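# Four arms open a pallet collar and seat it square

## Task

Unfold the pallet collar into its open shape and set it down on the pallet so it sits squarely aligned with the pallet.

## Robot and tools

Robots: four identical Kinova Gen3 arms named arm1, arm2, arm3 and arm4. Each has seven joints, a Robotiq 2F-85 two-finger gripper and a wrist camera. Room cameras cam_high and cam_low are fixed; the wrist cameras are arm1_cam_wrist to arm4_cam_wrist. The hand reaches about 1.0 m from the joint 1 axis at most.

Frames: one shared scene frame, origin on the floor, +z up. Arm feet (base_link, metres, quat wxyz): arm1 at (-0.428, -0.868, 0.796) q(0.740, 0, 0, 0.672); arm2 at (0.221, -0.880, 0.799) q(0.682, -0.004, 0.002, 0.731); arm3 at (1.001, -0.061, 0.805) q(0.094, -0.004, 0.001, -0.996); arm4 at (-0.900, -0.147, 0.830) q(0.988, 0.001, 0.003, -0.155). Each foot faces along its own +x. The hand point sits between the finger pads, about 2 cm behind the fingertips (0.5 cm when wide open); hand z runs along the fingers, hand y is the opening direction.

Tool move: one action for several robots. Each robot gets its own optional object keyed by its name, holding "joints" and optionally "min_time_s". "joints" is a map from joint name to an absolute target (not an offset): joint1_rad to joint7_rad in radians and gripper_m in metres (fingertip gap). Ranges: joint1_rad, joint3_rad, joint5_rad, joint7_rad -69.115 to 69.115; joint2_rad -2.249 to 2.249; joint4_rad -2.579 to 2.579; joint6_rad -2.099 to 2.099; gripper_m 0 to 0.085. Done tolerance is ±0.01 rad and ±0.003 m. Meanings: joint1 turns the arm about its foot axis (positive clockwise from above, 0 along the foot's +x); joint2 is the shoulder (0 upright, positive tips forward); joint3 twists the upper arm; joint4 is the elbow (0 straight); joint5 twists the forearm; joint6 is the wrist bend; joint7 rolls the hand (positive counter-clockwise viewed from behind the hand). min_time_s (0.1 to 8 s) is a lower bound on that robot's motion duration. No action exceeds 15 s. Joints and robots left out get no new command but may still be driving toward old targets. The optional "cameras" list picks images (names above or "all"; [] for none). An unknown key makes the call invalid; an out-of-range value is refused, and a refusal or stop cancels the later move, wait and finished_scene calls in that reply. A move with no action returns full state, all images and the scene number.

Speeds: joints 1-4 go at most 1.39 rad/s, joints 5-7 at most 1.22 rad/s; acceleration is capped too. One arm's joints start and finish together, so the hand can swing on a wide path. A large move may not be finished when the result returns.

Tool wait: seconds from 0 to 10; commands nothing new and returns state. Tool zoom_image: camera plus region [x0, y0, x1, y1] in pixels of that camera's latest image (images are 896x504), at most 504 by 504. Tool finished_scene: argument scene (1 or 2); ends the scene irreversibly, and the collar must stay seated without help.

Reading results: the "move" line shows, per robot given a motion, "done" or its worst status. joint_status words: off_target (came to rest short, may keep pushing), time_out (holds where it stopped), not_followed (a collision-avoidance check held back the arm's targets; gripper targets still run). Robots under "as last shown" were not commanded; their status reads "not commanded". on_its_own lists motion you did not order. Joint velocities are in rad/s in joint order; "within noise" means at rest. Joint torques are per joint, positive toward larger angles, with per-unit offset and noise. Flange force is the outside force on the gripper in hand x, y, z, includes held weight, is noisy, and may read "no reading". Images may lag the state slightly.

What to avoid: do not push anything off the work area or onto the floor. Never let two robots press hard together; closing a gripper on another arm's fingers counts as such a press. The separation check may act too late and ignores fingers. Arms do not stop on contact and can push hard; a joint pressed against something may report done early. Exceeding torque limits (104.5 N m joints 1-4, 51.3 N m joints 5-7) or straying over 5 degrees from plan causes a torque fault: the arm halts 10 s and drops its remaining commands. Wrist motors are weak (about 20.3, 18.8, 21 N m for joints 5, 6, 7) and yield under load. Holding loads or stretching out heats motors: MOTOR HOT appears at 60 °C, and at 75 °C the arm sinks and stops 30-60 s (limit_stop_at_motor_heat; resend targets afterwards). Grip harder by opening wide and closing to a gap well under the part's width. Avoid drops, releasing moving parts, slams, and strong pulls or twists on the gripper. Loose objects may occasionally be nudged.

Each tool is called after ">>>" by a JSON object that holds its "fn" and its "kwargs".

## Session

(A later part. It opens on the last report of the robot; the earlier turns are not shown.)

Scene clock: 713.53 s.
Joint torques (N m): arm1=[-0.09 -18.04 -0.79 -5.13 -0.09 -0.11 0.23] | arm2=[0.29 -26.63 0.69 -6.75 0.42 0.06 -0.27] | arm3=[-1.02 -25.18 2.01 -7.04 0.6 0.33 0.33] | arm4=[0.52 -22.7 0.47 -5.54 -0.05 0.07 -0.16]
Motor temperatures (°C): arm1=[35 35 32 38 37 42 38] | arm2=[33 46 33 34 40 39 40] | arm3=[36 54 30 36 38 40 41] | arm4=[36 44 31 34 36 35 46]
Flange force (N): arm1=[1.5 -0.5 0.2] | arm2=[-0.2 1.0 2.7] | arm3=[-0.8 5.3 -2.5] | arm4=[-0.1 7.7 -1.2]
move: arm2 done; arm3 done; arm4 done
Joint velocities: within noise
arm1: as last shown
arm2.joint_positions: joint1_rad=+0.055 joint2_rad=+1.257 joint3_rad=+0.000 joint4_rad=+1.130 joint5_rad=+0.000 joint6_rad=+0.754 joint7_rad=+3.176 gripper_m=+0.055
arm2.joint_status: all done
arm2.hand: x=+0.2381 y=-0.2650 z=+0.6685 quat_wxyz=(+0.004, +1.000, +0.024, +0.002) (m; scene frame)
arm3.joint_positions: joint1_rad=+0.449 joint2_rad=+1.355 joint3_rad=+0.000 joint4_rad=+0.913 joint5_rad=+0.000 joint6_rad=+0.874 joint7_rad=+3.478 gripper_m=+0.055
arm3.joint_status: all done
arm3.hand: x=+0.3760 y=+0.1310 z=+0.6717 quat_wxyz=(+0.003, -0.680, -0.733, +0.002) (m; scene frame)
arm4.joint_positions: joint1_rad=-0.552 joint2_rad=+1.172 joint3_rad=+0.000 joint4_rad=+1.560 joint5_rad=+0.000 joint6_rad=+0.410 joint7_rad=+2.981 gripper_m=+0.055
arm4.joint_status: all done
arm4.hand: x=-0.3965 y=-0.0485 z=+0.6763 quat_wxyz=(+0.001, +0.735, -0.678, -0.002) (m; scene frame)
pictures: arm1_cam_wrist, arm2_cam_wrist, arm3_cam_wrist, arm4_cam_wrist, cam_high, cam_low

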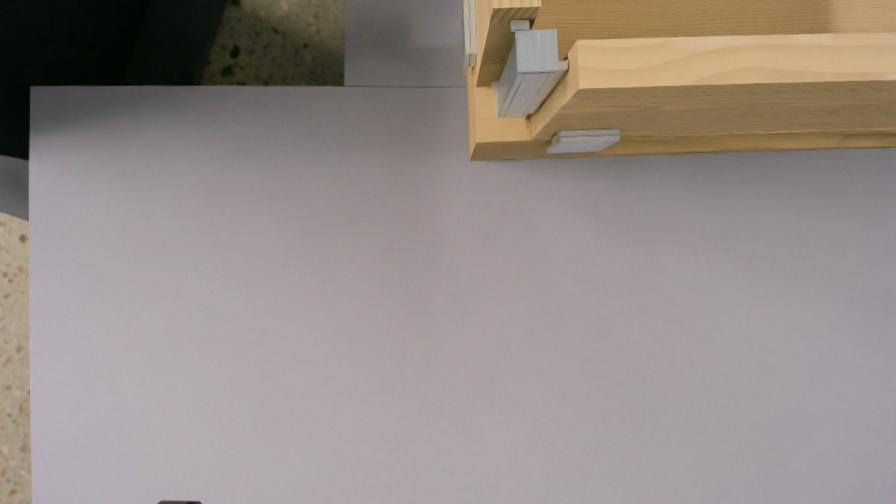

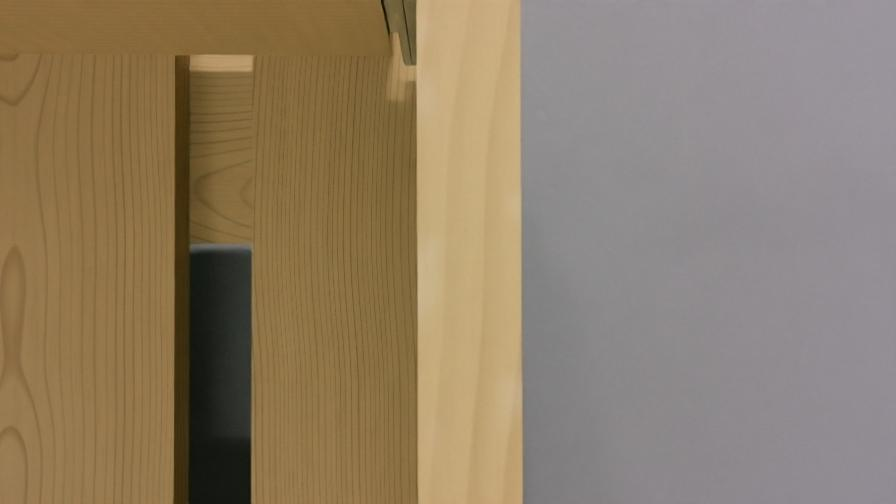

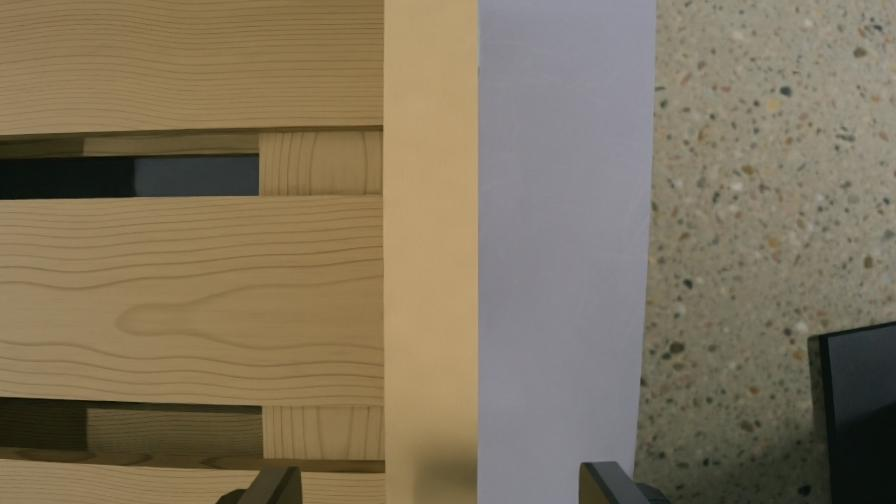

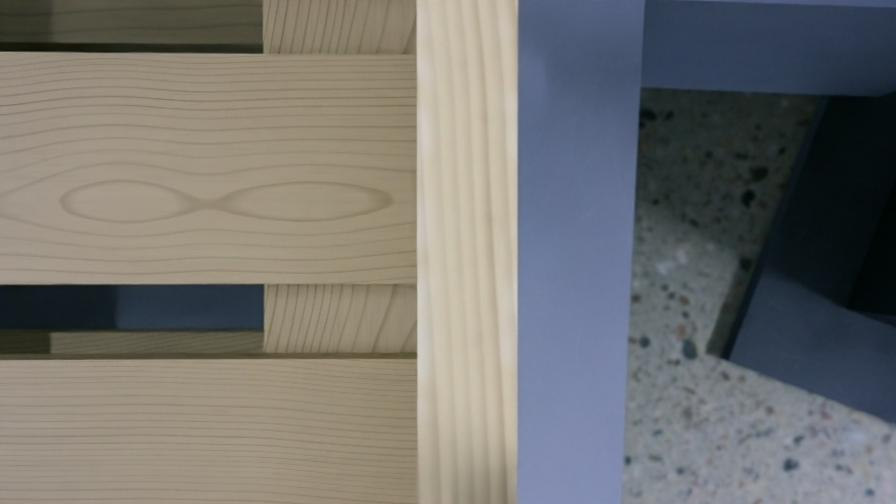

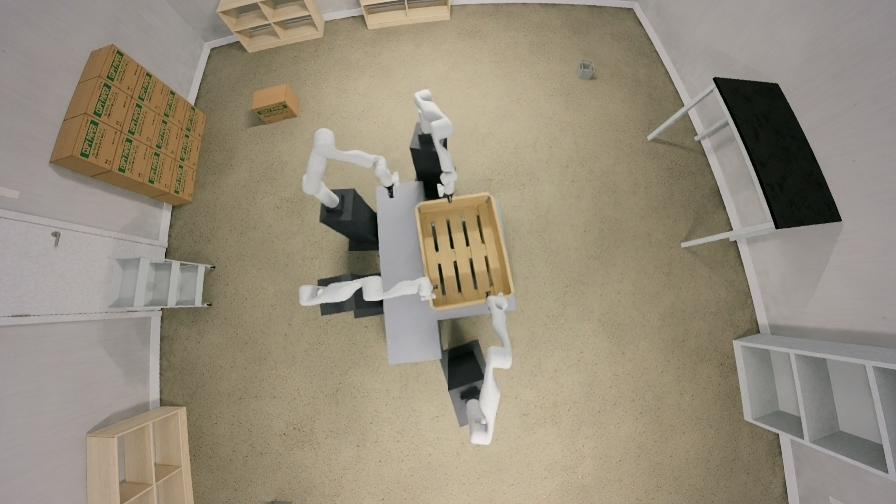

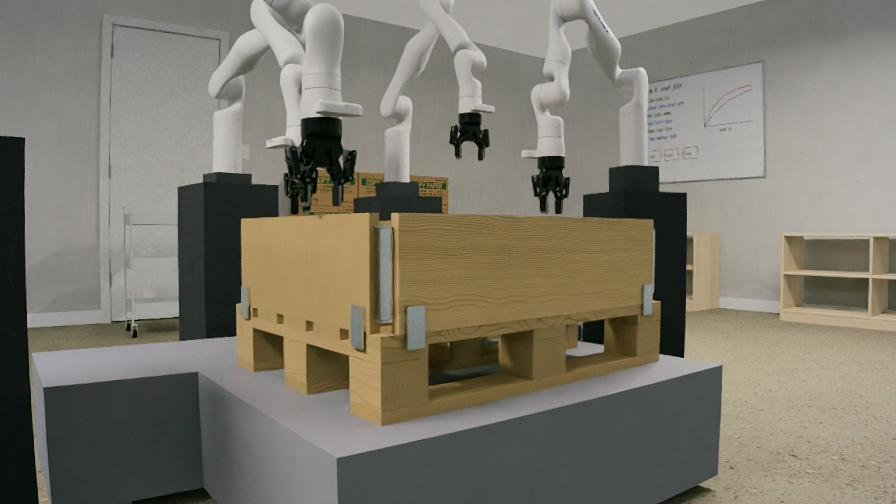

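>>> {"fn": "zoom_image", "kwargs": {"camera": "cam_low", "region": [340, 270, 460, 360]}}

>>> {"fn": "zoom_image", "kwargs": {"camera": "cam_low", "region": [590, 220, 690, 340]}}

>>> {"fn": "zoom_image", "kwargs": {"camera": "cam_low", "region": [230, 260, 350, 350]}}

>>> {"fn": "zoom_image", "kwargs": {"camera": "arm1_cam_wrist", "region": [440, 0, 690, 180]}}

>>> {"fn": "zoom_image", "kwargs": {"camera": "cam_high", "region": [390, 170, 540, 330]}}

Scaled by 4.200 from the camera's 896x504 image, which has a finer 1280x720 frame.

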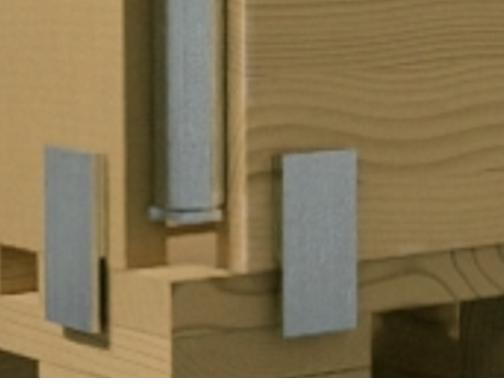

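Scaled by 4.200 from the camera's 896x504 image, which has a finer 1280x720 frame.

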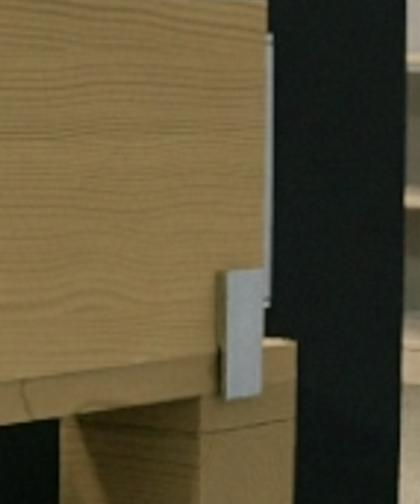

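Scaled by 4.200 from the camera's 896x504 image, which has a finer 1280x720 frame.

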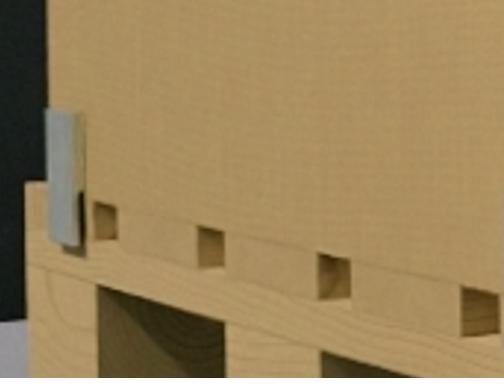

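Scaled by 2.016 from the camera's 896x504 image, which has a finer 1280x720 frame.

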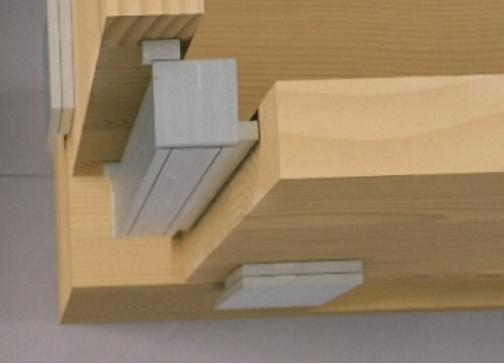

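Scaled by 3.150 from the camera's 896x504 image, which has a finer 1280x720 frame.

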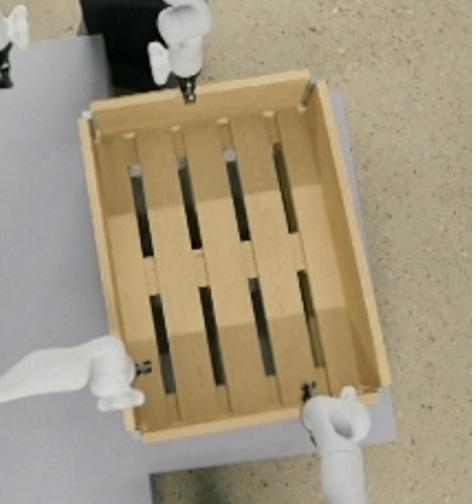

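>>> {"fn": "move", "kwargs": {"arm2": {"joints":{"joint2_rad":1.147416,"joint4_rad":1.164484,"joint6_rad":0.829693},"min_time_s":1.5}, "arm3": {"joints":{"joint2_rad":1.245567,"joint4_rad":0.95873,"joint6_rad":0.937296},"min_time_s":1.5}, "arm4": {"joints":{"joint2_rad":1.043392,"joint4_rad":1.603277,"joint6_rad":0.494924},"min_time_s":1.5}, "cameras": ["cam_low", "cam_high"]}}

>>> {"fn": "zoom_image", "kwargs": {"camera": "cam_low", "region": [230, 190, 670, 430]}}

>>> {"fn": "zoom_image", "kwargs": {"camera": "cam_high", "region": [400, 180, 530, 320]}}

Scene clock: 720.00 s.
Joint torques (N m): arm1=[-0.02 -18.08 -0.88 -5.15 -0.13 -0.16 0.32] | arm2=[0.26 -26.26 0.68 -7.18 0.43 0.07 -0.25] | arm3=[-1.08 -24.94 2.05 -7.37 0.65 0.3 0.43] | arm4=[0.52 -22.24 0.47 -6.32 -0.06 0.03 -0.18]
Motor temperatures (°C): arm1=[35 35 32 38 37 42 38] | arm2=[33 46 33 34 40 39 40] | arm3=[36 53 30 36 38 40 41] | arm4=[36 44 31 34 36 35 46]
Flange force (N): arm1=[1.6 -0.9 0.2] | arm2=[-0.1 0.7 2.7] | arm3=[-0.8 5.0 -2.0] | arm4=[0.0 7.9 -0.4]
move: arm2 done; arm3 done; arm4 done
Joint velocities: within noise
arm1: as last shown
arm2.joint_positions: joint1_rad=+0.055 joint2_rad=+1.147 joint3_rad=+0.000 joint4_rad=+1.165 joint5_rad=+0.000 joint6_rad=+0.830 joint7_rad=+3.176 gripper_m=+0.055
arm2.joint_status: all done
arm2.hand: x=+0.2379 y=-0.2646 z=+0.7284 quat_wxyz=(+0.004, +1.000, +0.024, +0.002) (m; scene frame)
arm3.joint_positions: joint1_rad=+0.449 joint2_rad=+1.246 joint3_rad=+0.000 joint4_rad=+0.959 joint5_rad=+0.000 joint6_rad=+0.937 joint7_rad=+3.478 gripper_m=+0.055
arm3.joint_status: all done
arm3.hand: x=+0.3765 y=+0.1309 z=+0.7317 quat_wxyz=(+0.003, -0.680, -0.733, +0.002) (m; scene frame)
arm4.joint_positions: joint1_rad=-0.552 joint2_rad=+1.043 joint3_rad=+0.000 joint4_rad=+1.603 joint5_rad=+0.000 joint6_rad=+0.495 joint7_rad=+2.981 gripper_m=+0.055
arm4.joint_status: all done
arm4.hand: x=-0.3962 y=-0.0486 z=+0.7363 quat_wxyz=(+0.001, +0.735, -0.678, -0.002) (m; scene frame)
pictures: cam_high, cam_low

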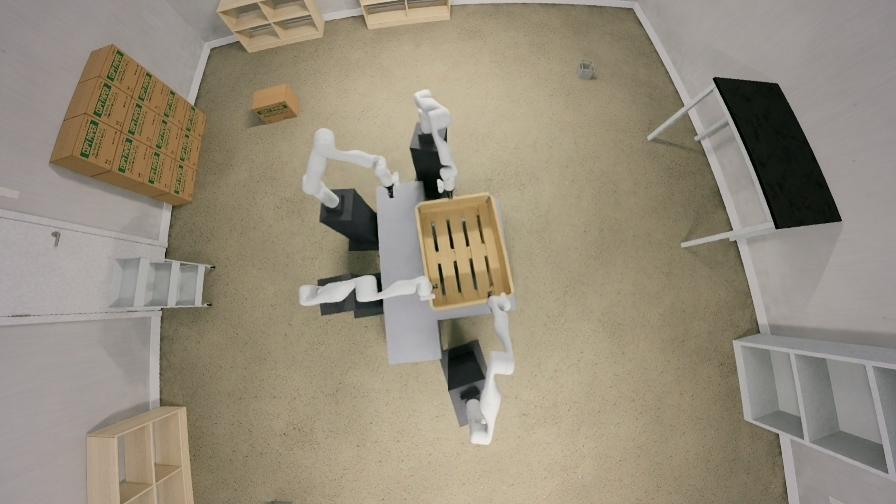

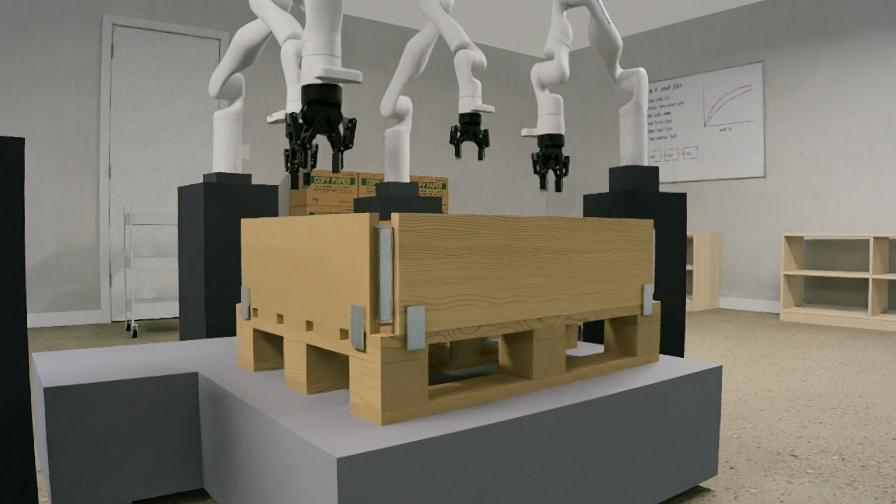

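Scaled by 1.145 from the camera's 896x504 image, which has a finer 1280x720 frame.

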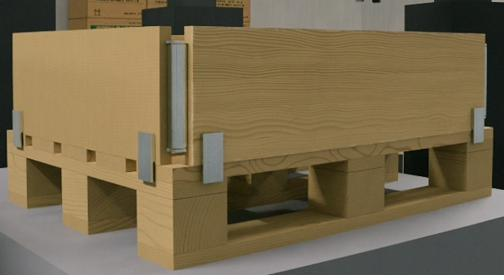

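Scaled by 3.600 from the camera's 896x504 image, which has a finer 1280x720 frame.

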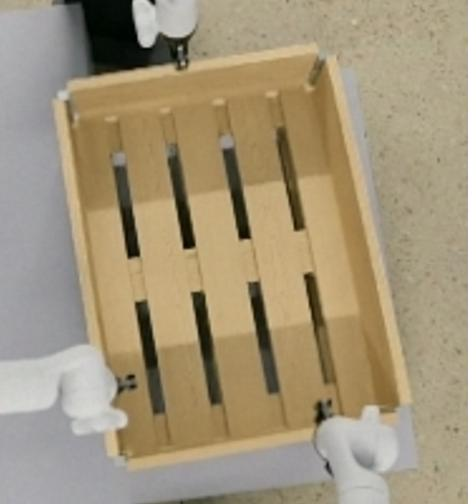

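>>> {"fn": "finished_scene", "kwargs": {"scene": 2}}

The scene is finished: the task was done.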